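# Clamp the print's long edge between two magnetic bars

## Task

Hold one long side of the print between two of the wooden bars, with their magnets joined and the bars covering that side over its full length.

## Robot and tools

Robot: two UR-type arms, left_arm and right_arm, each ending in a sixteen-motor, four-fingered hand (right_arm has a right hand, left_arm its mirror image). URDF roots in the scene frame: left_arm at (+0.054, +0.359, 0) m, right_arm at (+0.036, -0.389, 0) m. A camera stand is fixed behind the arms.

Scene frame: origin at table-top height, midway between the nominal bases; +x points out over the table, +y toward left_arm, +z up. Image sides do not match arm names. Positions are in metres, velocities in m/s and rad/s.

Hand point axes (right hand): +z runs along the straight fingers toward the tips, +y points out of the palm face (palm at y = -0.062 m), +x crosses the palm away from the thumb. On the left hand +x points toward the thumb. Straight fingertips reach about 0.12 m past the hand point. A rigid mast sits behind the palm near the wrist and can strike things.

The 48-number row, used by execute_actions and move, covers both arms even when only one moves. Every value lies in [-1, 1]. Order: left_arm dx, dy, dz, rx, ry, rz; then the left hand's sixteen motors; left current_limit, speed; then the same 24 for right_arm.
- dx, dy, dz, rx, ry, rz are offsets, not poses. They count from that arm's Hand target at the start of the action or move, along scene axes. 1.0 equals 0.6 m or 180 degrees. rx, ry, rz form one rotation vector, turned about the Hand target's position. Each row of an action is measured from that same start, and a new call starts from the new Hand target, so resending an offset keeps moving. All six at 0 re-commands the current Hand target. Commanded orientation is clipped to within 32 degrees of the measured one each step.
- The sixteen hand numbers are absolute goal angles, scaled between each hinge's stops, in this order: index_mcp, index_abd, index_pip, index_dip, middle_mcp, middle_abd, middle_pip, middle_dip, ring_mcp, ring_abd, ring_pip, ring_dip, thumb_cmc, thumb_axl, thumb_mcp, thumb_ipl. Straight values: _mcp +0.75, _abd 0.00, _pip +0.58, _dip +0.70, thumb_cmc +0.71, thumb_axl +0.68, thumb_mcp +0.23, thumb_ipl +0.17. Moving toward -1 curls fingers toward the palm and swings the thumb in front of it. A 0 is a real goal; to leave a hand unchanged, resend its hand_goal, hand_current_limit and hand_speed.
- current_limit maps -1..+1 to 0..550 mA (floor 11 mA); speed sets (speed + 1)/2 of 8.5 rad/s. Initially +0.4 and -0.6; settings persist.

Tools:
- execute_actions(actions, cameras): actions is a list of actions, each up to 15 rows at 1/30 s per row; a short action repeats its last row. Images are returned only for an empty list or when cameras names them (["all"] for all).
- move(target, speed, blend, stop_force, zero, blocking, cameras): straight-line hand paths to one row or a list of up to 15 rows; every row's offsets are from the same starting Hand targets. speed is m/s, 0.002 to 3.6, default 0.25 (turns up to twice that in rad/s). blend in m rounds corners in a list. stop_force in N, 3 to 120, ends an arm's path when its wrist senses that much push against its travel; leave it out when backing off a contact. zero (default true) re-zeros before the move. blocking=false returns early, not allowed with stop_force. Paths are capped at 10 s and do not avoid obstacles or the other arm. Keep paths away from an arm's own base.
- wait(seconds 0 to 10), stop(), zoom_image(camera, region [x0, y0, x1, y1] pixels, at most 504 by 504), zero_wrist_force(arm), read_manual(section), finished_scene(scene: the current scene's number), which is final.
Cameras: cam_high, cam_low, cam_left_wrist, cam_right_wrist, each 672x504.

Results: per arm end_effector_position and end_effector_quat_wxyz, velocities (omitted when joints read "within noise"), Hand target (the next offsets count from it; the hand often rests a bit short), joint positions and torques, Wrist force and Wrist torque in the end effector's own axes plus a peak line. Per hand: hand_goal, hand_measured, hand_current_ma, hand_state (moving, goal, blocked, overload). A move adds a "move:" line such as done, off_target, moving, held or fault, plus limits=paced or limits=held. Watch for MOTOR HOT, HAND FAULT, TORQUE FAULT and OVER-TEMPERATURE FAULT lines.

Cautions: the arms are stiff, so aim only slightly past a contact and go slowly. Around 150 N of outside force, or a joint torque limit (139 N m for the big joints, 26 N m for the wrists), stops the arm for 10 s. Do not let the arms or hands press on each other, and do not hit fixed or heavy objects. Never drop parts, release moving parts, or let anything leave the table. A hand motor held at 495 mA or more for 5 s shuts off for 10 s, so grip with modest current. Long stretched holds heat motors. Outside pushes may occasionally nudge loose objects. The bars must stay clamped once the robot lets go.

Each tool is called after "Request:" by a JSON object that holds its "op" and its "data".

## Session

Scene 1 succeeded. Now scene 2.

Request:
{"op": "execute_actions", "data": {"actions": [], "cameras": ["all"]}}

Request:
{"op": "zoom_image", "data": {"camera": "cam_high", "region": [180, 140, 420, 340]}}

Scene clock: 0.00 s.
left_arm: end_effector_position=(+0.3033, +0.4322, +0.2808) hand_goal=(+0.754, +0.000, +0.576, +0.696, +0.754, +0.000, +0.576, +0.696, +0.754, +0.000, +0.576, +0.696, +0.714, +0.678, +0.226, +0.168) hand_measured=(+0.754, +0.000, +0.576, +0.696, +0.754, +0.000, +0.576, +0.696, +0.754, +0.000, +0.576, +0.696, +0.714, +0.678, +0.226, +0.168) hand_current_ma=(+0, +0, +0, +0, +0, +0, +0, +0, +0, +0, +0, +0, +0, +0, +0, +0) hand_state=(goal, goal, goal, goal, goal, goal, goal, goal, goal, goal, goal, goal, goal, goal, goal, goal) hand_current_limit=0.40 hand_speed=-0.60 end_effector_quat_wxyz=(+0.020, +0.914, -0.171, +0.366) | right_arm: end_effector_position=(+0.4222, -0.1191, +0.3155) hand_goal=(+0.754, +0.000, +0.576, +0.696, +0.754, +0.000, +0.576, +0.696, +0.754, +0.000, +0.576, +0.696, +0.714, +0.678, +0.226, +0.168) hand_measured=(+0.754, +0.000, +0.576, +0.696, +0.754, +0.000, +0.576, +0.696, +0.754, +0.000, +0.576, +0.696, +0.714, +0.678, +0.226, +0.168) hand_current_ma=(+0, +0, +0, +0, +0, +0, +0, +0, +0, +0, +0, +0, +0, +0, +0, +0) hand_state=(goal, goal, goal, goal, goal, goal, goal, goal, goal, goal, goal, goal, goal, goal, goal, goal) hand_current_limit=0.40 hand_speed=-0.60 end_effector_quat_wxyz=(-0.520, -0.174, +0.779, -0.306)
Joint positions: left_arm=[4.791 -0.773 -2.336 -1.925 0.879 -2.531] | right_arm=[0.341 -0.928 0.886 -0.256 -1.954 -1.374]
Joint velocities: within noise
Joint torques (N m): no reading
Wrist force (N): no reading
Wrist torque (N m): no reading
Wrist force, peak (N): no reading
Hand target: left_arm +0.3033, +0.4322, +0.2808; +0.020, +0.914, -0.171, +0.366 | right_arm +0.4222, -0.1191, +0.3155; -0.520, -0.174, +0.779, -0.306

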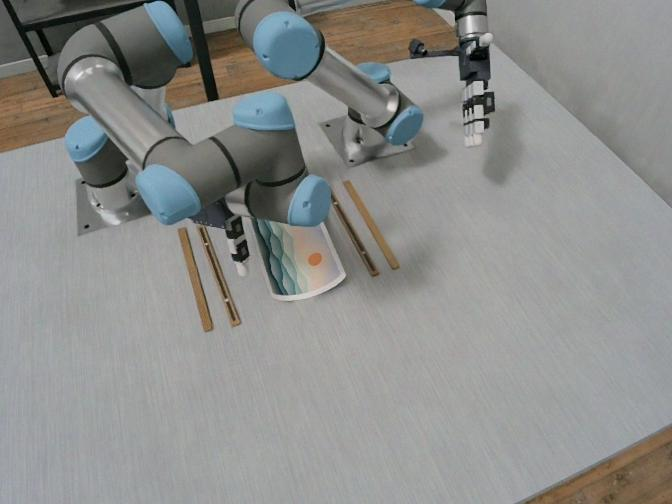

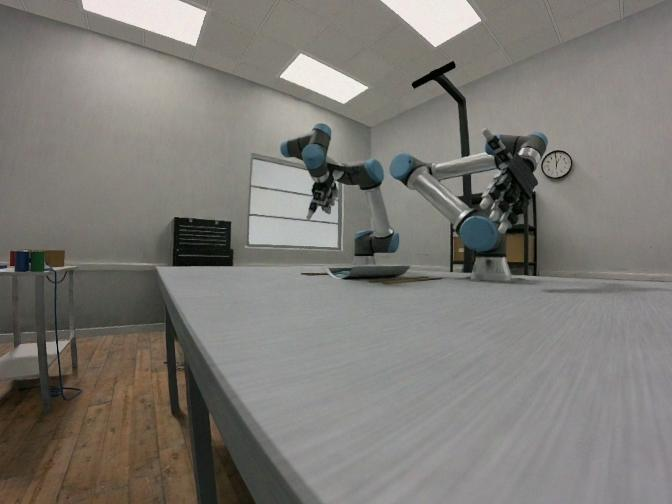

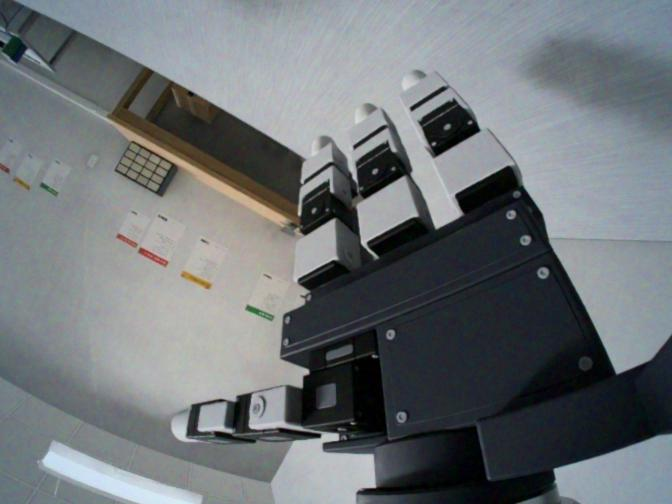

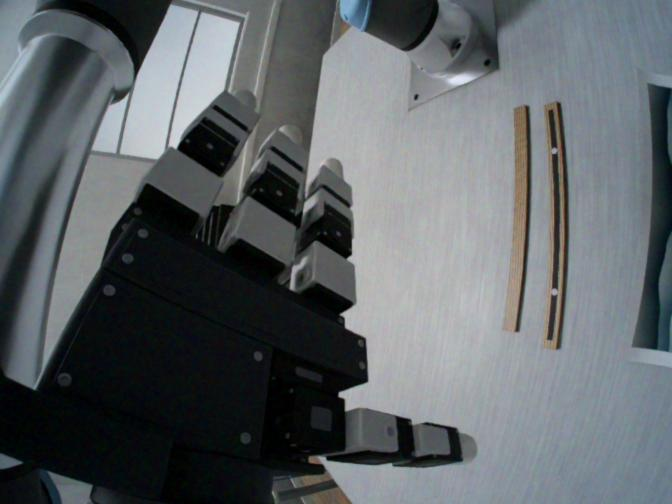

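Scaled by 2.100 from the camera's 672x504 image, which has a finer 960x720 frame.

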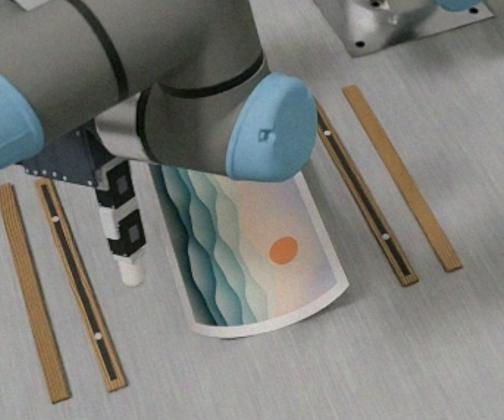

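Request:
{"op": "zoom_image", "data": {"camera": "cam_low", "region": [290, 250, 450, 290]}}

Request:
{"op": "zoom_image", "data": {"camera": "cam_high", "region": [190, 260, 290, 340]}}

Scaled by 3.150 from the camera's 672x504 image, which has a finer 960x720 frame.

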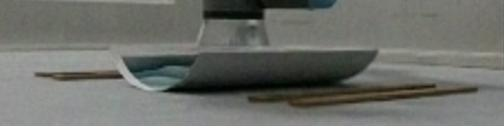

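Scaled by 5.040 from the camera's 672x504 image, which has a finer 960x720 frame.

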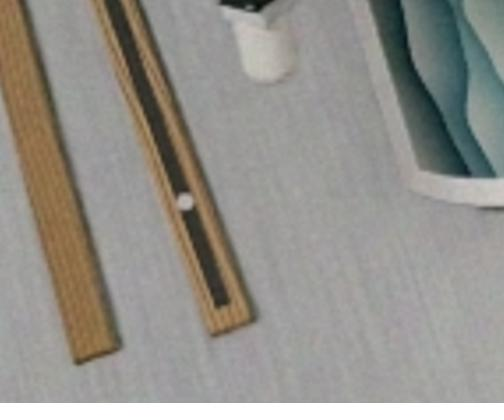

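Request:
{"op": "move", "data": {"target": [[0.3278,-0.3537,-0.01,0.18,-0.42,-0.63,-0.3425,0,0.577,0.696,-0.3425,0,0.577,0.696,-0.3425,0,0.577,0.696,0.714,0.678,0.9,0.9,0.4,-0.6,-0.037,-0.3348,-0.0592,0.4185,-0.1084,0.3065,0.753,0.217,-0.737,0.696,0.753,-0.217,-0.737,0.696,-0.479,-0.1,-0.737,0.406,-0.571,0.678,0.85,0.6,0.5,-0.6]], "speed": 0.4, "cameras": ["cam_high", "cam_low"]}}

Request:
{"op": "zoom_image", "data": {"camera": "cam_high", "region": [170, 160, 410, 340]}}

Scene clock: 49.90 s.
left_arm: end_effector_position=(+0.4999, +0.2200, +0.2748) hand_goal=(-0.342, +0.000, +0.578, +0.696, -0.342, +0.000, +0.578, +0.696, -0.342, +0.000, +0.578, +0.696, +0.714, +0.678, +0.900, +0.900) hand_measured=(-0.338, +0.000, +0.576, +0.696, -0.338, +0.000, +0.576, +0.696, -0.338, +0.000, +0.576, +0.696, +0.712, +0.680, +0.900, +0.898) hand_current_ma=(+10, +0, -2, +0, +11, +0, -2, +0, +8, +0, -2, +0, -4, +3, +0, -2) hand_state=(goal, goal, goal, goal, goal, goal, goal, goal, goal, goal, goal, goal, goal, goal, goal, goal) hand_current_limit=0.40 hand_speed=-0.60 end_effector_quat_wxyz=(+0.000, -0.001, +0.844, -0.536) | right_arm: end_effector_position=(+0.4001, -0.3200, +0.2799) hand_goal=(+0.754, +0.218, -0.736, +0.696, +0.754, -0.216, -0.736, +0.696, -0.478, -0.100, -0.736, +0.406, -0.570, +0.678, +0.850, +0.600) hand_measured=(+0.754, +0.218, -0.730, +0.696, +0.754, -0.212, -0.732, +0.696, -0.468, -0.096, -0.734, +0.408, -0.568, +0.678, +0.844, +0.598) hand_current_ma=(-2, +1, +18, +0, -2, +8, +12, +0, +33, +7, +7, +7, +6, -2, -19, -7) hand_state=(goal, goal, goal, goal, goal, goal, goal, goal, goal, goal, goal, goal, goal, goal, goal, goal) hand_current_limit=0.50 hand_speed=-0.60 end_effector_quat_wxyz=(+0.000, +0.707, -0.707, +0.000)
Joint positions: left_arm=[3.454 -1.539 -1.804 -2.011 0.559 -0.851] | right_arm=[-0.207 -1.697 1.888 -1.762 -1.57 -3.339]
Joint torques (N m): left_arm=[-10.35 13.62 29.29 -0.81 0.49 1.76] | right_arm=[-8.91 -26.87 -11.45 -1.75 2.44 -2.03]
Wrist force (N): left_arm=[-0.3 -1.7 0.6] | right_arm=[-1.7 1.5 -0.6]
Wrist torque (N m): left_arm=[-0.15 0.14 -0.01] | right_arm=[0.31 0.24 0.07]
Wrist force, peak (N): left_arm=[-0.8 -2.0 0.9] | right_arm=[-1.8 1.4 -0.9]
Hand target: left_arm +0.4999, +0.2200, +0.2748; +0.000, -0.001, +0.844, -0.536 | right_arm +0.4000, -0.3200, +0.2799; +0.000, +0.707, -0.707, +0.000
Off the commanded pose: left_arm 0.000 m, 0 deg | right_arm 0.000 m, 0 deg.
move: done
Images, in order (width x height): cam_high 672x504, cam_low 672x504.

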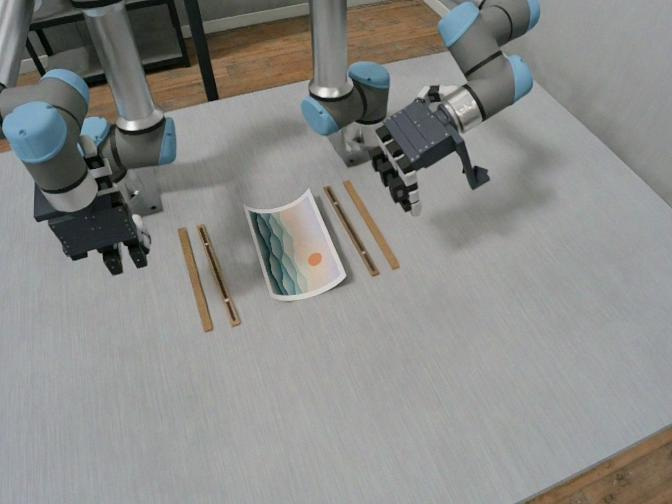

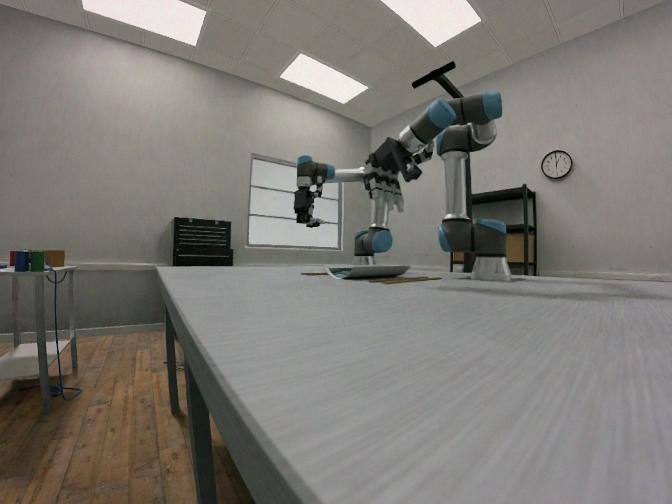

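Scaled by 2.100 from the camera's 672x504 image, which has a finer 960x720 frame.

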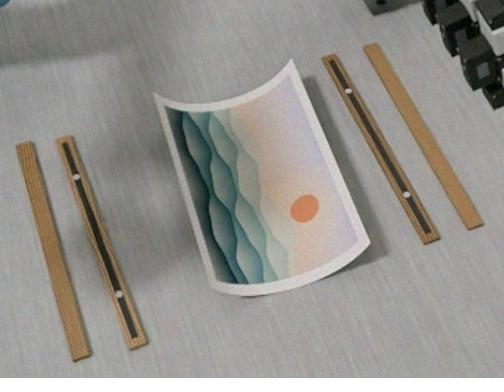

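Request:
{"op": "execute_actions", "data": {"actions": []}}

Scene clock: 53.77 s.
left_arm: end_effector_position=(+0.4999, +0.2200, +0.2748) hand_goal=(-0.342, +0.000, +0.578, +0.696, -0.342, +0.000, +0.578, +0.696, -0.342, +0.000, +0.578, +0.696, +0.714, +0.678, +0.900, +0.900) hand_measured=(-0.338, +0.000, +0.576, +0.696, -0.338, +0.000, +0.576, +0.696, -0.338, +0.000, +0.576, +0.696, +0.712, +0.680, +0.900, +0.898) hand_current_ma=(+10, +0, -2, +0, +11, +0, -2, +0, +8, +0, -2, +0, -4, +3, +0, -2) hand_state=(goal, goal, goal, goal, goal, goal, goal, goal, goal, goal, goal, goal, goal, goal, goal, goal) hand_current_limit=0.40 hand_speed=-0.60 end_effector_quat_wxyz=(+0.000, -0.001, +0.844, -0.536) | right_arm: end_effector_position=(+0.4000, -0.3200, +0.2799) hand_goal=(+0.754, +0.218, -0.736, +0.696, +0.754, -0.216, -0.736, +0.696, -0.478, -0.100, -0.736, +0.406, -0.570, +0.678, +0.850, +0.600) hand_measured=(+0.754, +0.218, -0.730, +0.696, +0.754, -0.212, -0.732, +0.696, -0.468, -0.096, -0.734, +0.408, -0.568, +0.678, +0.844, +0.598) hand_current_ma=(-2, +1, +18, +0, -2, +8, +12, +0, +33, +7, +7, +7, +6, -2, -19, -7) hand_state=(goal, goal, goal, goal, goal, goal, goal, goal, goal, goal, goal, goal, goal, goal, goal, goal) hand_current_limit=0.50 hand_speed=-0.60 end_effector_quat_wxyz=(+0.000, +0.707, -0.707, +0.000)
Joint positions: left_arm=[3.454 -1.539 -1.803 -2.011 0.559 -0.851] | right_arm=[-0.207 -1.697 1.888 -1.762 -1.57 -3.339]
Joint velocities: within noise
Joint torques (N m): left_arm=[-10.42 10.99 31.25 -0.41 0.68 2.18] | right_arm=[-10.41 -27.56 -12.67 -0.2 2.51 -1.8]
Wrist force (N): left_arm=[-0.4 -1.9 0.9] | right_arm=[-1.8 1.3 -0.8]
Wrist torque (N m): left_arm=[-0.18 0.15 -0.02] | right_arm=[0.30 0.26 0.06]
Wrist force, peak (N): left_arm=[-0.8 -1.8 1.0] | right_arm=[-1.8 1.6 -0.8]
Hand target: left_arm +0.4999, +0.2200, +0.2748; +0.000, -0.001, +0.844, -0.536 | right_arm +0.4000, -0.3200, +0.2799; +0.000, +0.707, -0.707, +0.000
Off the commanded pose: left_arm 0.000 m, 0 deg | right_arm 0.000 m, 0 deg.

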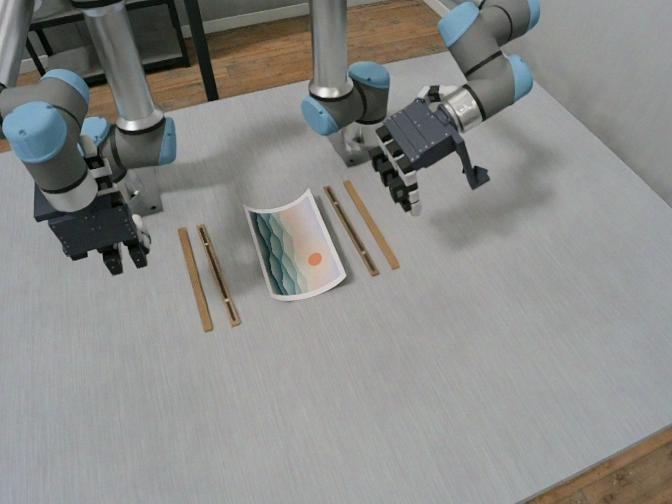

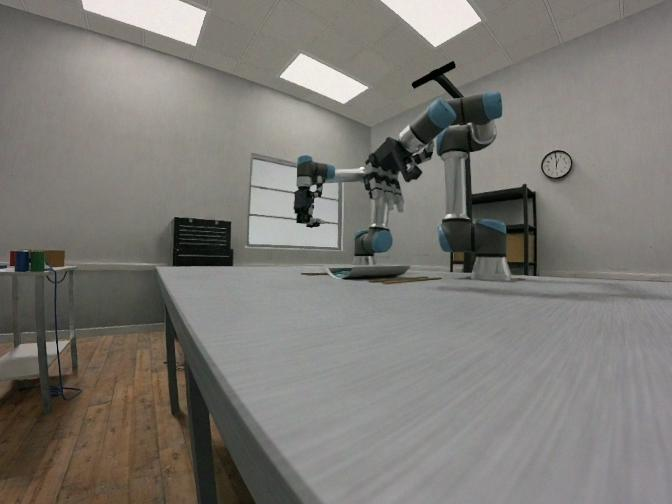

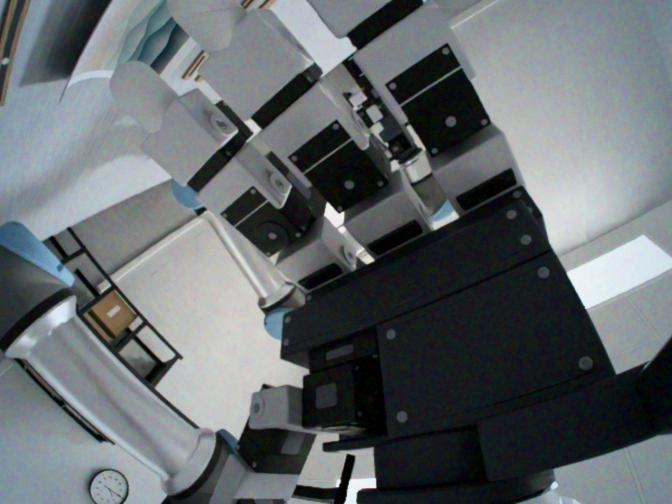

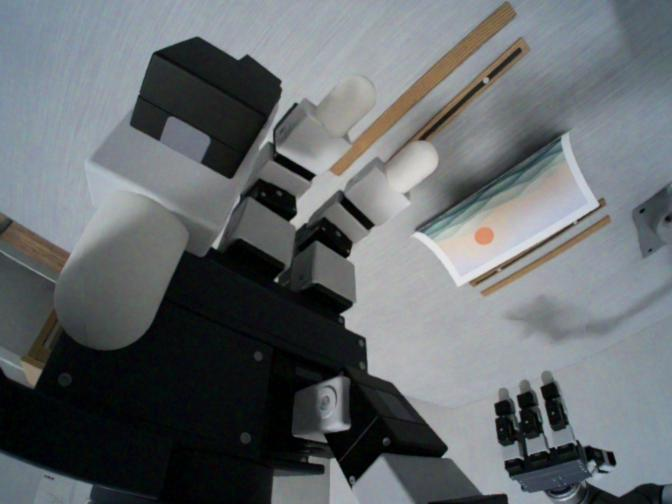

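Request:
{"op": "move", "data": {"target": [[-0.1882,-0.3767,-0.208,0,0,0,-0.3425,0,0.577,0.696,-0.3425,0,0.577,0.696,-0.3425,0,0.577,0.696,0.714,0.678,0.9,0.9,0.4,-0.6,0,0,0,0,0,0,0.753,0.217,-0.737,0.696,0.753,-0.217,-0.737,0.696,-0.479,-0.1,-0.737,0.406,-0.571,0.678,0.85,0.6,0.5,-0.6]], "speed": 0.2, "cameras": ["cam_high"]}}

Scene clock: 57.77 s.
left_arm: end_effector_position=(+0.3870, -0.0060, +0.1500) hand_goal=(-0.342, +0.000, +0.578, +0.696, -0.342, +0.000, +0.578, +0.696, -0.342, +0.000, +0.578, +0.696, +0.714, +0.678, +0.900, +0.900) hand_measured=(-0.338, +0.000, +0.576, +0.696, -0.338, +0.000, +0.576, +0.696, -0.338, +0.000, +0.576, +0.696, +0.712, +0.680, +0.900, +0.898) hand_current_ma=(+8, +0, -2, +0, +9, +0, -2, +0, +7, +0, -2, +0, -5, +3, +0, -2) hand_state=(goal, goal, goal, goal, goal, goal, goal, goal, goal, goal, goal, goal, goal, goal, goal, goal) hand_current_limit=0.40 hand_speed=-0.60 end_effector_quat_wxyz=(+0.000, -0.001, +0.844, -0.536) | right_arm: end_effector_position=(+0.4000, -0.3200, +0.2799) hand_goal=(+0.754, +0.218, -0.736, +0.696, +0.754, -0.216, -0.736, +0.696, -0.478, -0.100, -0.736, +0.406, -0.570, +0.678, +0.850, +0.600) hand_measured=(+0.754, +0.218, -0.730, +0.696, +0.754, -0.212, -0.732, +0.696, -0.468, -0.096, -0.734, +0.408, -0.568, +0.678, +0.844, +0.598) hand_current_ma=(-2, +1, +18, +0, -2, +8, +12, +0, +33, +7, +7, +7, +6, -2, -19, -7) hand_state=(goal, goal, goal, goal, goal, goal, goal, goal, goal, goal, goal, goal, goal, goal, goal, goal) hand_current_limit=0.50 hand_speed=-0.60 end_effector_quat_wxyz=(+0.000, +0.707, -0.707, +0.000)
Joint positions: left_arm=[2.935 -1.638 -2.352 -0.393 0.465 -1.938] | right_arm=[-0.207 -1.697 1.888 -1.762 -1.57 -3.339]
Joint torques (N m): left_arm=[-10.57 11.71 10.45 4.25 0.27 -2.13] | right_arm=[-9.87 -27.7 -11.33 -0.28 2.47 -1.75]
Wrist force (N): left_arm=[-0.9 -1.5 0.2] | right_arm=[-1.6 1.5 -0.9]
Wrist torque (N m): left_arm=[-0.10 0.24 0.05] | right_arm=[0.33 0.24 0.08]
Wrist force, peak (N): left_arm=[-0.7 -1.9 0.8] | right_arm=[-1.8 1.6 -0.9]
Hand target: left_arm +0.3870, -0.0060, +0.1500; +0.000, -0.001, +0.844, -0.536 | right_arm +0.4000, -0.3200, +0.2799; +0.000, +0.707, -0.707, +0.000
Off the commanded pose: left_arm 0.000 m, 0 deg | right_arm 0.000 m, 0 deg.
move: done
Images, in order (width x height): cam_high 672x504.

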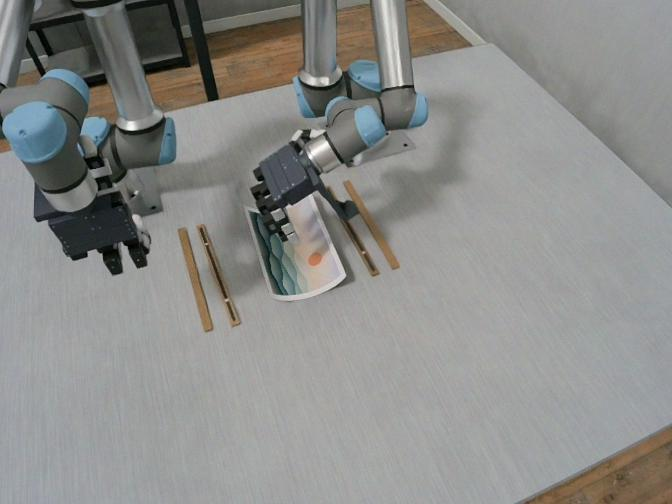

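Request:
{"op": "move", "data": {"target": [[0,0,-0.14,0,0,0,-0.3425,0,0.577,0.696,-0.3425,0,0.577,0.696,-0.3425,0,0.577,0.696,0.714,0.678,0.9,0.9,0.4,-0.6,0,0,0,0,0,0,0.753,0.217,-0.737,0.696,0.753,-0.217,-0.737,0.696,-0.479,-0.1,-0.737,0.406,-0.571,0.678,0.85,0.6,0.5,-0.6],[0,0,-0.158,0,0,0,-0.3425,0,0.577,0.696,-0.3425,0,0.577,0.696,-0.3425,0,0.577,0.696,0.714,0.678,0.9,0.9,0.4,-0.6,0,0,0,0,0,0,0.753,0.217,-0.737,0.696,0.753,-0.217,-0.737,0.696,-0.479,-0.1,-0.737,0.406,-0.571,0.678,0.85,0.6,0.5,-0.6]], "speed": [0.1,0.015], "stop_force": 4, "cameras": ["cam_high","cam_low"]}}

Scene clock: 61.20 s.
left_arm: end_effector_position=(+0.3870, -0.0060, +0.0566) hand_goal=(-0.342, +0.000, +0.578, +0.696, -0.342, +0.000, +0.578, +0.696, -0.342, +0.000, +0.578, +0.696, +0.714, +0.678, +0.900, +0.900) hand_measured=(-0.340, +0.000, +0.578, +0.696, -0.340, +0.000, +0.578, +0.696, -0.340, +0.000, +0.578, +0.696, +0.712, +0.680, +0.900, +0.898) hand_current_ma=(+5, -1, -1, +0, +6, -1, -1, +0, +4, -1, -1, +0, -5, +3, +0, -2) hand_state=(goal, goal, goal, goal, goal, goal, goal, goal, goal, goal, goal, goal, goal, goal, goal, goal) hand_current_limit=0.40 hand_speed=-0.60 end_effector_quat_wxyz=(+0.000, -0.001, +0.844, -0.536) | right_arm: end_effector_position=(+0.4000, -0.3200, +0.2799) hand_goal=(+0.754, +0.218, -0.736, +0.696, +0.754, -0.216, -0.736, +0.696, -0.478, -0.100, -0.736, +0.406, -0.570, +0.678, +0.850, +0.600) hand_measured=(+0.754, +0.218, -0.730, +0.696, +0.754, -0.212, -0.732, +0.696, -0.468, -0.096, -0.734, +0.408, -0.568, +0.678, +0.844, +0.598) hand_current_ma=(-2, +1, +18, +0, -2, +8, +12, +0, +33, +7, +7, +7, +6, -2, -19, -7) hand_state=(goal, goal, goal, goal, goal, goal, goal, goal, goal, goal, goal, goal, goal, goal, goal, goal) hand_current_limit=0.50 hand_speed=-0.60 end_effector_quat_wxyz=(+0.000, +0.707, -0.707, +0.000)
Joint positions: left_arm=[2.935 -1.912 -2.42 -0.051 0.466 -1.938] | right_arm=[-0.207 -1.697 1.888 -1.762 -1.57 -3.339]
Joint torques (N m): left_arm=[-1.74 31.68 17.33 0.44 0.37 0.38] | right_arm=[-11.21 -27.54 -11.12 -0.04 2.59 -1.81]
Wrist force (N): left_arm=[-1.2 -5.3 -0.8] | right_arm=[-1.7 1.5 -0.7]
Wrist torque (N m): left_arm=[-0.15 0.18 0.16] | right_arm=[0.32 0.24 0.07]
Wrist force, peak (N): left_arm=[-0.9 -14.3 -3.0] | right_arm=[-1.9 1.4 -0.9]
Hand target: left_arm +0.3870, -0.0060, +0.0566; +0.000, -0.001, +0.844, -0.536 (not the last commanded pose) | right_arm +0.4000, -0.3200, +0.2799; +0.000, +0.707, -0.707, +0.000
Off the commanded pose: left_arm 0.001 m, 0 deg | right_arm 0.000 m, 0 deg.
move: contact (left_arm); path passed 1 of 2 targets
Images, in order (width x height): cam_high 672x504, cam_low 672x504.

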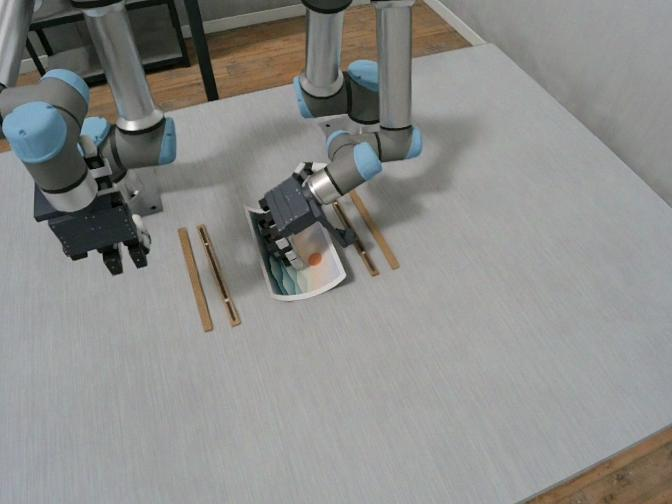

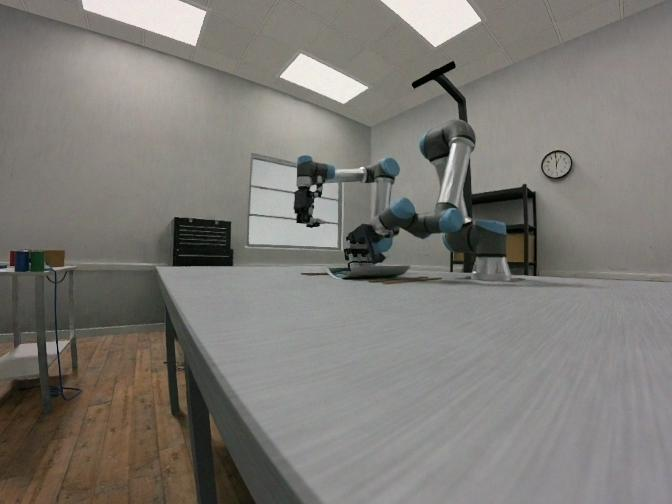

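Request:
{"op": "move", "data": {"target": [0,-0.0333,0,0,0,0,-0.3425,0,0.577,0.696,-0.3425,0,0.577,0.696,-0.3425,0,0.577,0.696,0.714,0.678,0.9,0.9,0.4,-0.6,0,0,0,0,0,0,0.753,0.217,-0.737,0.696,0.753,-0.217,-0.737,0.696,-0.479,-0.1,-0.737,0.406,-0.571,0.678,0.85,0.6,0.5,-0.6], "speed": 0.03, "cameras": ["cam_high"]}}

Request:
{"op": "zoom_image", "data": {"camera": "cam_high", "region": [170, 160, 410, 340]}}

Scene clock: 62.93 s.
left_arm: end_effector_position=(+0.3870, -0.0259, +0.0566) hand_goal=(-0.342, +0.000, +0.578, +0.696, -0.342, +0.000, +0.578, +0.696, -0.342, +0.000, +0.578, +0.696, +0.714, +0.678, +0.900, +0.900) hand_measured=(-0.342, +0.000, +0.578, +0.696, -0.342, +0.000, +0.578, +0.696, -0.342, +0.000, +0.578, +0.696, +0.712, +0.680, +0.900, +0.898) hand_current_ma=(+1, -1, -1, +0, +1, -1, -1, +0, +0, -1, -1, +0, -5, +3, +0, -2) hand_state=(goal, goal, goal, goal, goal, goal, goal, goal, goal, goal, goal, goal, goal, goal, goal, goal) hand_current_limit=0.40 hand_speed=-0.60 end_effector_quat_wxyz=(-0.001, -0.001, +0.844, -0.536) | right_arm: end_effector_position=(+0.4000, -0.3200, +0.2799) hand_goal=(+0.754, +0.218, -0.736, +0.696, +0.754, -0.216, -0.736, +0.696, -0.478, -0.100, -0.736, +0.406, -0.570, +0.678, +0.850, +0.600) hand_measured=(+0.754, +0.218, -0.730, +0.696, +0.754, -0.212, -0.732, +0.696, -0.468, -0.096, -0.734, +0.408, -0.568, +0.678, +0.844, +0.598) hand_current_ma=(-2, +1, +18, +0, -2, +8, +12, +0, +33, +7, +7, +7, +6, -2, -19, -7) hand_state=(goal, goal, goal, goal, goal, goal, goal, goal, goal, goal, goal, goal, goal, goal, goal, goal) hand_current_limit=0.50 hand_speed=-0.60 end_effector_quat_wxyz=(+0.000, +0.707, -0.707, +0.000)
Joint positions: left_arm=[2.884 -1.958 -2.386 0.052 0.484 -2.041] | right_arm=[-0.207 -1.697 1.888 -1.762 -1.57 -3.339]
Joint torques (N m): left_arm=[-9.28 16.2 18.84 4.02 0.61 -2.39] | right_arm=[-10.02 -27.93 -12.08 -0.22 2.4 -1.56]
Wrist force (N): left_arm=[-0.8 -2.0 -0.9] | right_arm=[-1.7 1.3 -0.8]
Wrist torque (N m): left_arm=[-0.13 0.21 0.07] | right_arm=[0.29 0.25 0.07]
Wrist force, peak (N): left_arm=[-1.5 -5.1 -1.0] | right_arm=[-1.8 1.4 -0.9]
Hand target: left_arm +0.3870, -0.0260, +0.0566; +0.000, -0.001, +0.844, -0.536 | right_arm +0.4000, -0.3200, +0.2799; +0.000, +0.707, -0.707, +0.000
Off the commanded pose: left_arm 0.000 m, 0 deg | right_arm 0.000 m, 0 deg.
move: done
Images, in order (width x height): cam_high 672x504.

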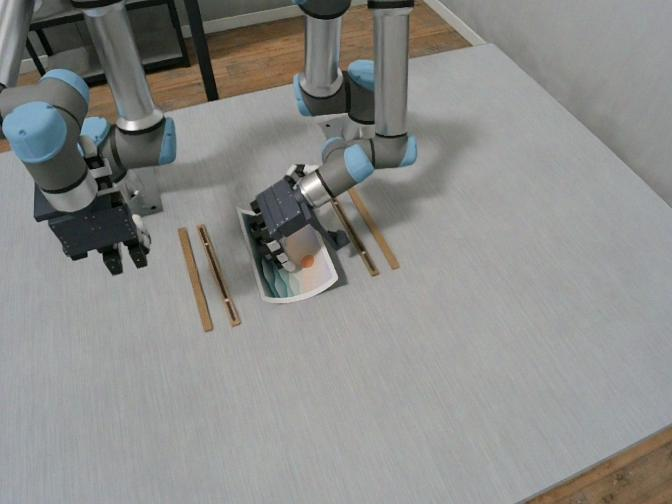

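Scaled by 2.100 from the camera's 672x504 image, which has a finer 960x720 frame.

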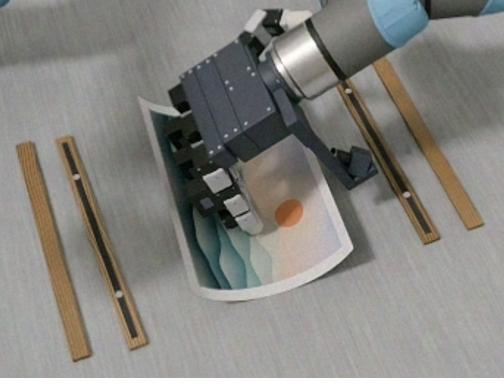

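Request:
{"op": "zoom_image", "data": {"camera": "cam_high", "region": [170, 190, 290, 280]}}

Request:
{"op": "zoom_image", "data": {"camera": "cam_high", "region": [190, 260, 310, 350]}}

Scaled by 4.200 from the camera's 672x504 image, which has a finer 960x720 frame.

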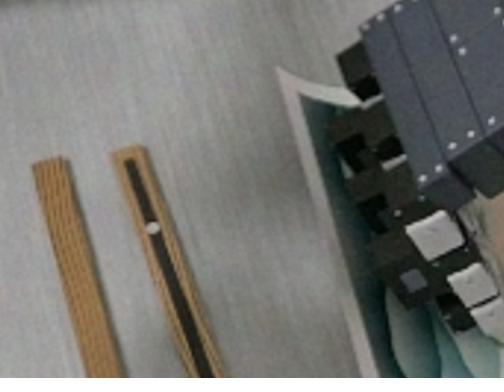

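Scaled by 4.200 from the camera's 672x504 image, which has a finer 960x720 frame.

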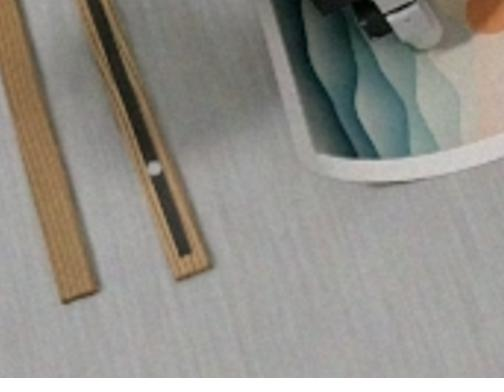

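Request:
{"op": "move", "data": {"target": [0.014,-0.075,-0.0003,0,0,0.0278,-0.3425,0,0.577,0.696,-0.3425,0,0.577,0.696,-0.3425,0,0.577,0.696,0.714,0.678,0.9,0.9,0.4,-0.6,0,0,0,0,0,0,0.753,0.217,-0.737,0.696,0.753,-0.217,-0.737,0.696,-0.479,-0.1,-0.737,0.406,-0.571,0.678,0.85,0.6,0.5,-0.6], "speed": 0.03, "cameras": ["cam_high"]}}

Request:
{"op": "zoom_image", "data": {"camera": "cam_high", "region": [170, 190, 290, 280]}}

Request:
{"op": "zoom_image", "data": {"camera": "cam_high", "region": [190, 260, 310, 350]}}

Scene clock: 70.50 s.
left_arm: end_effector_position=(+0.3954, -0.0709, +0.0564) hand_goal=(-0.342, +0.000, +0.578, +0.696, -0.342, +0.000, +0.578, +0.696, -0.342, +0.000, +0.578, +0.696, +0.714, +0.678, +0.900, +0.900) hand_measured=(-0.344, +0.000, +0.578, +0.696, -0.344, +0.000, +0.578, +0.696, -0.344, +0.000, +0.578, +0.696, +0.712, +0.680, +0.900, +0.898) hand_current_ma=(-3, -1, -1, +0, -3, -1, -1, +0, -4, -1, -1, +0, -5, +3, +0, -2) hand_state=(goal, goal, goal, goal, goal, goal, goal, goal, goal, goal, goal, goal, goal, goal, goal, goal) hand_current_limit=0.40 hand_speed=-0.60 end_effector_quat_wxyz=(+0.023, -0.038, +0.843, -0.536) | right_arm: end_effector_position=(+0.4000, -0.3200, +0.2799) hand_goal=(+0.754, +0.218, -0.736, +0.696, +0.754, -0.216, -0.736, +0.696, -0.478, -0.100, -0.736, +0.406, -0.570, +0.678, +0.850, +0.600) hand_measured=(+0.754, +0.218, -0.730, +0.696, +0.754, -0.212, -0.732, +0.696, -0.468, -0.096, -0.734, +0.408, -0.568, +0.678, +0.844, +0.598) hand_current_ma=(-2, +1, +18, +0, -2, +8, +12, +0, +33, +7, +7, +7, +6, -2, -19, -7) hand_state=(goal, goal, goal, goal, goal, goal, goal, goal, goal, goal, goal, goal, goal, goal, goal, goal) hand_current_limit=0.50 hand_speed=-0.60 end_effector_quat_wxyz=(+0.000, +0.707, -0.707, +0.000)
Joint positions: left_arm=[2.775 -2.07 -2.297 0.357 0.59 -2.366] | right_arm=[-0.207 -1.697 1.888 -1.762 -1.57 -3.339]
Joint torques (N m): left_arm=[-9.03 21.73 19.02 3.86 0.93 -2.43] | right_arm=[-11.24 -27.76 -10.98 -0.38 2.3 -1.83]
Wrist force (N): left_arm=[-0.4 -2.8 -0.7] | right_arm=[-1.8 1.2 -0.8]
Wrist torque (N m): left_arm=[-0.19 0.10 0.13] | right_arm=[0.27 0.25 0.06]
Wrist force, peak (N): left_arm=[-0.5 -3.1 -0.6] | right_arm=[-1.9 1.4 -0.9]
Hand target: left_arm +0.3954, -0.0710, +0.0564; +0.023, -0.038, +0.843, -0.536 | right_arm +0.4000, -0.3200, +0.2799; +0.000, +0.707, -0.707, +0.000
Off the commanded pose: left_arm 0.000 m, 0 deg | right_arm 0.000 m, 0 deg.
move: done
Images, in order (width x height): cam_high 672x504.

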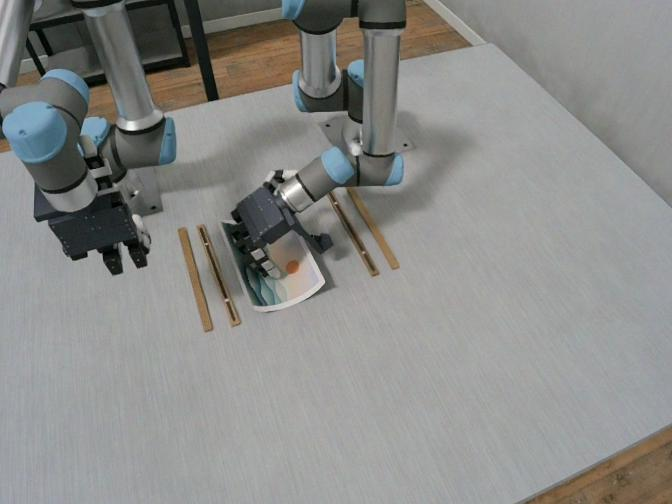

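Scaled by 4.200 from the camera's 672x504 image, which has a finer 960x720 frame.

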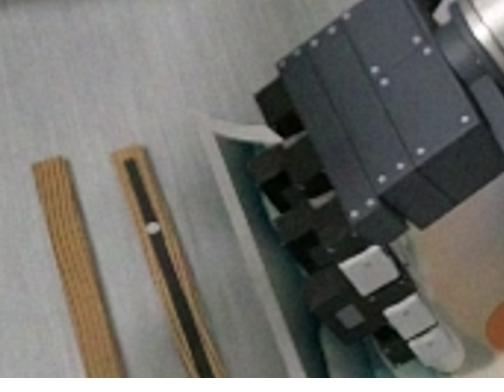

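Scaled by 4.200 from the camera's 672x504 image, which has a finer 960x720 frame.

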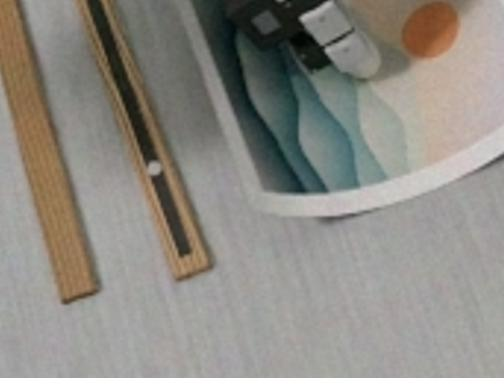

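Request:
{"op": "zoom_image", "data": {"camera": "cam_high", "region": [195, 205, 235, 235]}}

Request:
{"op": "zoom_image", "data": {"camera": "cam_high", "region": [225, 295, 265, 325]}}

Scaled by 12.600 from the camera's 672x504 image, which has a finer 960x720 frame.

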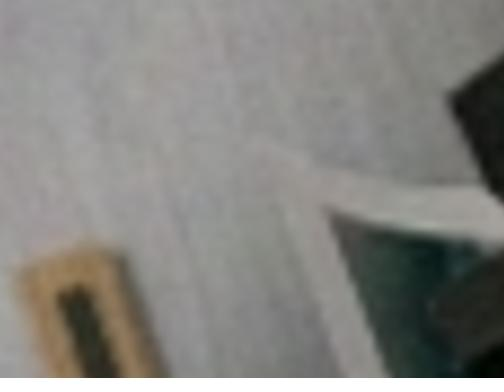

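Scaled by 12.600 from the camera's 672x504 image, which has a finer 960x720 frame.

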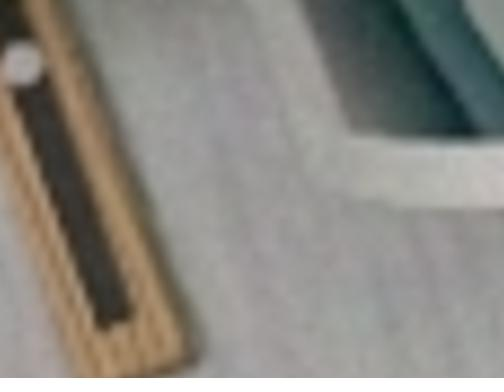

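Request:
{"op": "move", "data": {"target": [0.0,-0.045,0,0,0,0.0062,-0.3425,0,0.577,0.696,-0.3425,0,0.577,0.696,-0.3425,0,0.577,0.696,0.714,0.678,0.9,0.9,0.4,-0.6,0,0,0,0,0,0,0.753,0.217,-0.737,0.696,0.753,-0.217,-0.737,0.696,-0.479,-0.1,-0.737,0.406,-0.571,0.678,0.85,0.6,0.5,-0.6], "speed": 0.03, "cameras": ["cam_high"]}}

Request:
{"op": "zoom_image", "data": {"camera": "cam_high", "region": [185, 205, 225, 235]}}

Request:
{"op": "zoom_image", "data": {"camera": "cam_high", "region": [220, 300, 260, 330]}}

Request:
{"op": "zoom_image", "data": {"camera": "cam_high", "region": [170, 200, 350, 335]}}

Scene clock: 75.03 s.
left_arm: end_effector_position=(+0.3954, -0.0979, +0.0564) hand_goal=(-0.342, +0.000, +0.578, +0.696, -0.342, +0.000, +0.578, +0.696, -0.342, +0.000, +0.578, +0.696, +0.714, +0.678, +0.900, +0.900) hand_measured=(-0.344, +0.000, +0.578, +0.696, -0.344, +0.000, +0.578, +0.696, -0.344, +0.000, +0.578, +0.696, +0.712, +0.680, +0.900, +0.898) hand_current_ma=(-3, -1, -1, +0, -3, -1, -1, +0, -4, -1, -1, +0, -5, +3, +0, -2) hand_state=(goal, goal, goal, goal, goal, goal, goal, goal, goal, goal, goal, goal, goal, goal, goal, goal) hand_current_limit=0.40 hand_speed=-0.60 end_effector_quat_wxyz=(+0.028, -0.046, +0.843, -0.536) | right_arm: end_effector_position=(+0.4000, -0.3200, +0.2799) hand_goal=(+0.754, +0.218, -0.736, +0.696, +0.754, -0.216, -0.736, +0.696, -0.478, -0.100, -0.736, +0.406, -0.570, +0.678, +0.850, +0.600) hand_measured=(+0.754, +0.218, -0.730, +0.696, +0.754, -0.212, -0.732, +0.696, -0.468, -0.096, -0.734, +0.408, -0.568, +0.678, +0.844, +0.598) hand_current_ma=(-2, +1, +18, +0, -2, +8, +12, +0, +33, +7, +7, +7, +6, -2, -19, -7) hand_state=(goal, goal, goal, goal, goal, goal, goal, goal, goal, goal, goal, goal, goal, goal, goal, goal) hand_current_limit=0.50 hand_speed=-0.60 end_effector_quat_wxyz=(+0.000, +0.707, -0.707, +0.000)
Joint positions: left_arm=[2.713 -2.11 -2.242 0.427 0.646 -2.471] | right_arm=[-0.207 -1.697 1.888 -1.762 -1.57 -3.339]
Joint torques (N m): left_arm=[-9.68 24.73 18.72 3.74 0.18 -1.93] | right_arm=[-9.99 -27.87 -11.35 -0.24 2.4 -1.62]
Wrist force (N): left_arm=[-0.6 -2.8 -0.7] | right_arm=[-1.6 1.4 -0.8]
Wrist torque (N m): left_arm=[-0.14 0.10 0.17] | right_arm=[0.30 0.23 0.08]
Wrist force, peak (N): left_arm=[-0.6 -3.3 -0.8] | right_arm=[-1.7 1.6 -0.9]
Hand target: left_arm +0.3954, -0.0980, +0.0564; +0.028, -0.046, +0.843, -0.536 | right_arm +0.4000, -0.3200, +0.2799; +0.000, +0.707, -0.707, +0.000
Off the commanded pose: left_arm 0.000 m, 0 deg | right_arm 0.000 m, 0 deg.
move: done
Images, in order (width x height): cam_high 672x504.

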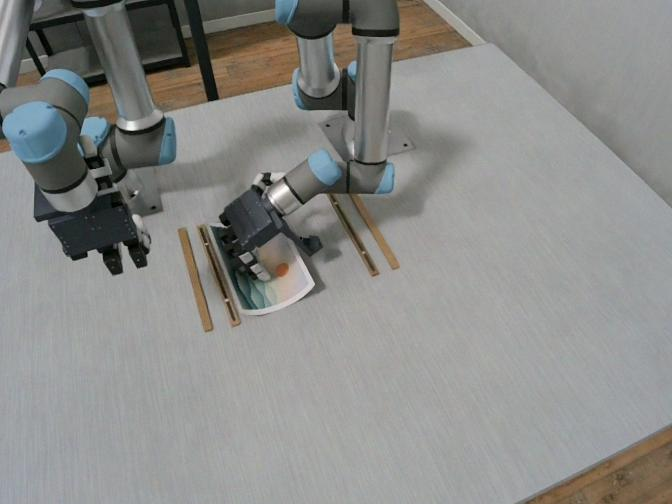

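Scaled by 12.600 from the camera's 672x504 image, which has a finer 960x720 frame.

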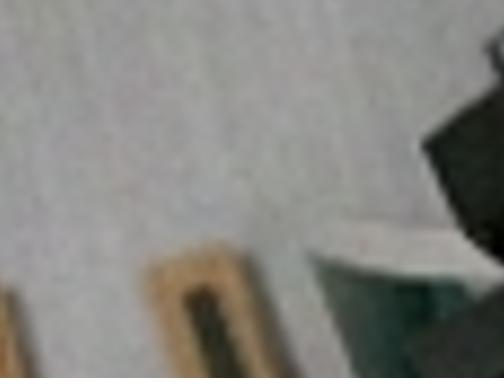

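Scaled by 12.600 from the camera's 672x504 image, which has a finer 960x720 frame.

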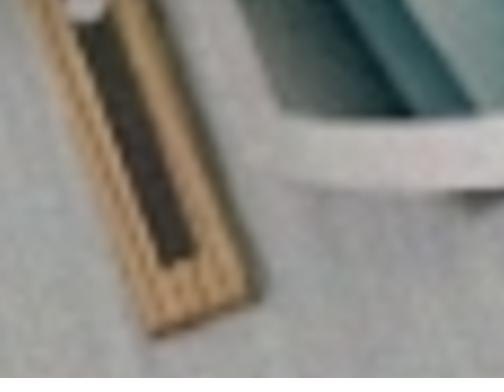

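Scaled by 2.800 from the camera's 672x504 image, which has a finer 960x720 frame.

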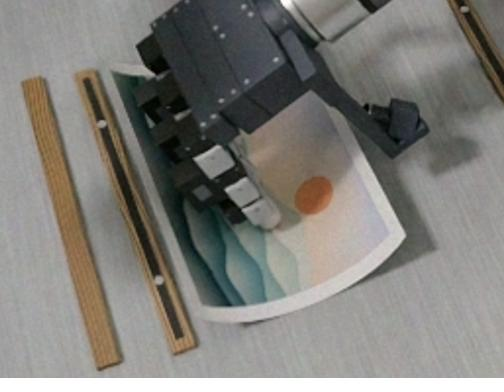

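Request:
{"op": "move", "data": {"target": [0.0,-0.007,0,0,0,-0.0042,-0.3425,0,0.577,0.696,-0.3425,0,0.577,0.696,-0.3425,0,0.577,0.696,0.714,0.678,0.9,0.9,0.4,-0.6,0,0,0,0,0,0,0.753,0.217,-0.737,0.696,0.753,-0.217,-0.737,0.696,-0.479,-0.1,-0.737,0.406,-0.571,0.678,0.85,0.6,0.5,-0.6], "speed": 0.02}}

Request:
{"op": "move", "data": {"target": [[0.0,0,0.005,0,0,0,-0.3425,0,0.577,0.696,-0.3425,0,0.577,0.696,-0.3425,0,0.577,0.696,0.714,0.678,0.9,0.9,0.4,-0.6,0,0,0,0,0,0,0.753,0.217,-0.737,0.696,0.753,-0.217,-0.737,0.696,-0.479,-0.1,-0.737,0.406,-0.571,0.678,0.85,0.6,0.5,-0.6],[0.0,0,0.18,0,0,0,-0.3425,0,0.577,0.696,-0.3425,0,0.577,0.696,-0.3425,0,0.577,0.696,0.714,0.678,0.9,0.9,0.4,-0.6,0,0,0,0,0,0,0.753,0.217,-0.737,0.696,0.753,-0.217,-0.737,0.696,-0.479,-0.1,-0.737,0.406,-0.571,0.678,0.85,0.6,0.5,-0.6]], "speed": [0.01,0.15], "blend": [0.002,0], "cameras": ["cam_high"]}}

Request:
{"op": "zoom_image", "data": {"camera": "cam_high", "region": [170, 200, 350, 335]}}

Scene clock: 77.60 s.
left_arm: end_effector_position=(+0.3954, -0.1021, +0.0564) hand_goal=(-0.342, +0.000, +0.578, +0.696, -0.342, +0.000, +0.578, +0.696, -0.342, +0.000, +0.578, +0.696, +0.714, +0.678, +0.900, +0.900) hand_measured=(-0.344, +0.000, +0.578, +0.696, -0.344, +0.000, +0.578, +0.696, -0.344, +0.000, +0.578, +0.696, +0.712, +0.680, +0.900, +0.898) hand_current_ma=(-3, -1, -1, +0, -3, -1, -1, +0, -4, -1, -1, +0, -5, +3, +0, -2) hand_state=(goal, goal, goal, goal, goal, goal, goal, goal, goal, goal, goal, goal, goal, goal, goal, goal) hand_current_limit=0.40 hand_speed=-0.60 end_effector_quat_wxyz=(+0.025, -0.040, +0.843, -0.536) | right_arm: end_effector_position=(+0.4000, -0.3200, +0.2799) hand_goal=(+0.754, +0.218, -0.736, +0.696, +0.754, -0.216, -0.736, +0.696, -0.478, -0.100, -0.736, +0.406, -0.570, +0.678, +0.850, +0.600) hand_measured=(+0.754, +0.218, -0.730, +0.696, +0.754, -0.212, -0.732, +0.696, -0.468, -0.096, -0.734, +0.408, -0.568, +0.678, +0.844, +0.598) hand_current_ma=(-2, +1, +18, +0, -2, +8, +12, +0, +33, +7, +7, +7, +6, -2, -19, -7) hand_state=(goal, goal, goal, goal, goal, goal, goal, goal, goal, goal, goal, goal, goal, goal, goal, goal) hand_current_limit=0.50 hand_speed=-0.60 end_effector_quat_wxyz=(+0.000, +0.707, -0.707, +0.000)
Joint positions: left_arm=[2.705 -2.113 -2.23 0.413 0.642 -2.464] | right_arm=[-0.207 -1.697 1.888 -1.762 -1.57 -3.339]
Joint torques (N m): left_arm=[-9.08 24.54 19.85 0.07 -2.22 2.24] | right_arm=[-9.63 -27.72 -12.62 -0.14 2.36 -1.51]
Wrist force (N): left_arm=[-0.4 -2.9 -0.7] | right_arm=[-1.8 1.4 -0.8]
Wrist torque (N m): left_arm=[-0.15 0.08 0.04] | right_arm=[0.30 0.26 0.06]
Wrist force, peak (N): left_arm=[-0.6 -3.2 -0.5] | right_arm=[-1.9 1.5 -0.7]
Hand target: left_arm +0.3954, -0.1022, +0.0564; +0.025, -0.040, +0.843, -0.536 | right_arm +0.4000, -0.3200, +0.2799; +0.000, +0.707, -0.707, +0.000
Off the commanded pose: left_arm 0.000 m, 0 deg | right_arm 0.000 m, 0 deg.
move: done

Scene clock: 79.27 s.
left_arm: end_effector_position=(+0.3954, -0.1022, +0.1643) hand_goal=(-0.342, +0.000, +0.578, +0.696, -0.342, +0.000, +0.578, +0.696, -0.342, +0.000, +0.578, +0.696, +0.714, +0.678, +0.900, +0.900) hand_measured=(-0.344, +0.000, +0.578, +0.696, -0.344, +0.000, +0.578, +0.696, -0.344, +0.000, +0.578, +0.696, +0.712, +0.680, +0.900, +0.898) hand_current_ma=(-2, -1, -1, +0, -2, -1, -1, +0, -2, -1, -1, +0, -5, +4, +0, -2) hand_state=(goal, goal, goal, goal, goal, goal, goal, goal, goal, goal, goal, goal, goal, goal, goal, goal) hand_current_limit=0.40 hand_speed=-0.60 end_effector_quat_wxyz=(+0.025, -0.040, +0.843, -0.536) | right_arm: end_effector_position=(+0.4000, -0.3200, +0.2799) hand_goal=(+0.754, +0.218, -0.736, +0.696, +0.754, -0.216, -0.736, +0.696, -0.478, -0.100, -0.736, +0.406, -0.570, +0.678, +0.850, +0.600) hand_measured=(+0.754, +0.218, -0.730, +0.696, +0.754, -0.212, -0.732, +0.696, -0.468, -0.096, -0.734, +0.408, -0.568, +0.678, +0.844, +0.598) hand_current_ma=(-2, +1, +18, +0, -2, +8, +12, +0, +33, +7, +7, +7, +6, -2, -19, -7) hand_state=(goal, goal, goal, goal, goal, goal, goal, goal, goal, goal, goal, goal, goal, goal, goal, goal) hand_current_limit=0.50 hand_speed=-0.60 end_effector_quat_wxyz=(+0.000, +0.707, -0.707, +0.000)
Joint positions: left_arm=[2.705 -1.839 -2.188 0.097 0.642 -2.464] | right_arm=[-0.207 -1.697 1.888 -1.762 -1.57 -3.339]
Joint torques (N m): left_arm=[10.01 35.51 24.31 0.15 -2.29 1.94] | right_arm=[-10.1 -27.3 -11.74 -0.35 2.46 -1.64]
Wrist force (N): left_arm=[-0.8 -2.0 0.0] | right_arm=[-1.7 1.4 -0.6]
Wrist torque (N m): left_arm=[-0.14 0.22 -0.02] | right_arm=[0.29 0.24 0.07]
Wrist force, peak (N): left_arm=[-1.0 -3.2 -0.7] | right_arm=[-1.8 1.5 -0.9]
Hand target: left_arm +0.3954, -0.1022, +0.1644; +0.025, -0.040, +0.843, -0.536 | right_arm +0.4000, -0.3200, +0.2799; +0.000, +0.707, -0.707, +0.000
Off the commanded pose: left_arm 0.000 m, 0 deg | right_arm 0.000 m, 0 deg.
move: done; blend cut to 0.0015 m at target 1
Images, in order (width x height): cam_high 672x504.

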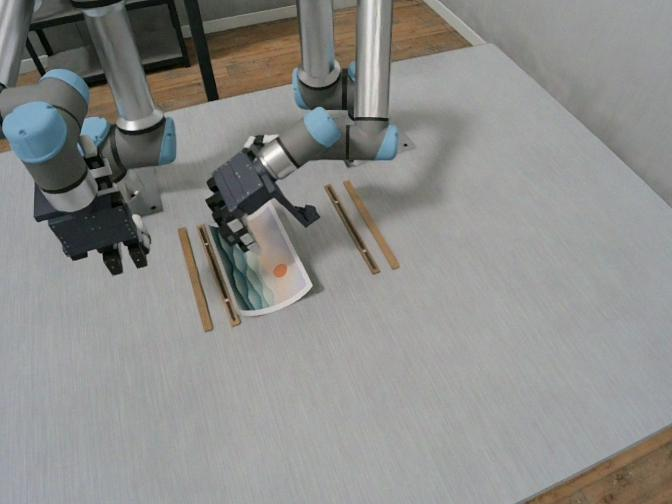

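Scaled by 2.800 from the camera's 672x504 image, which has a finer 960x720 frame.

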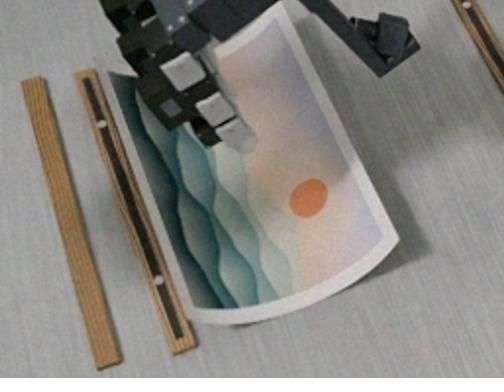

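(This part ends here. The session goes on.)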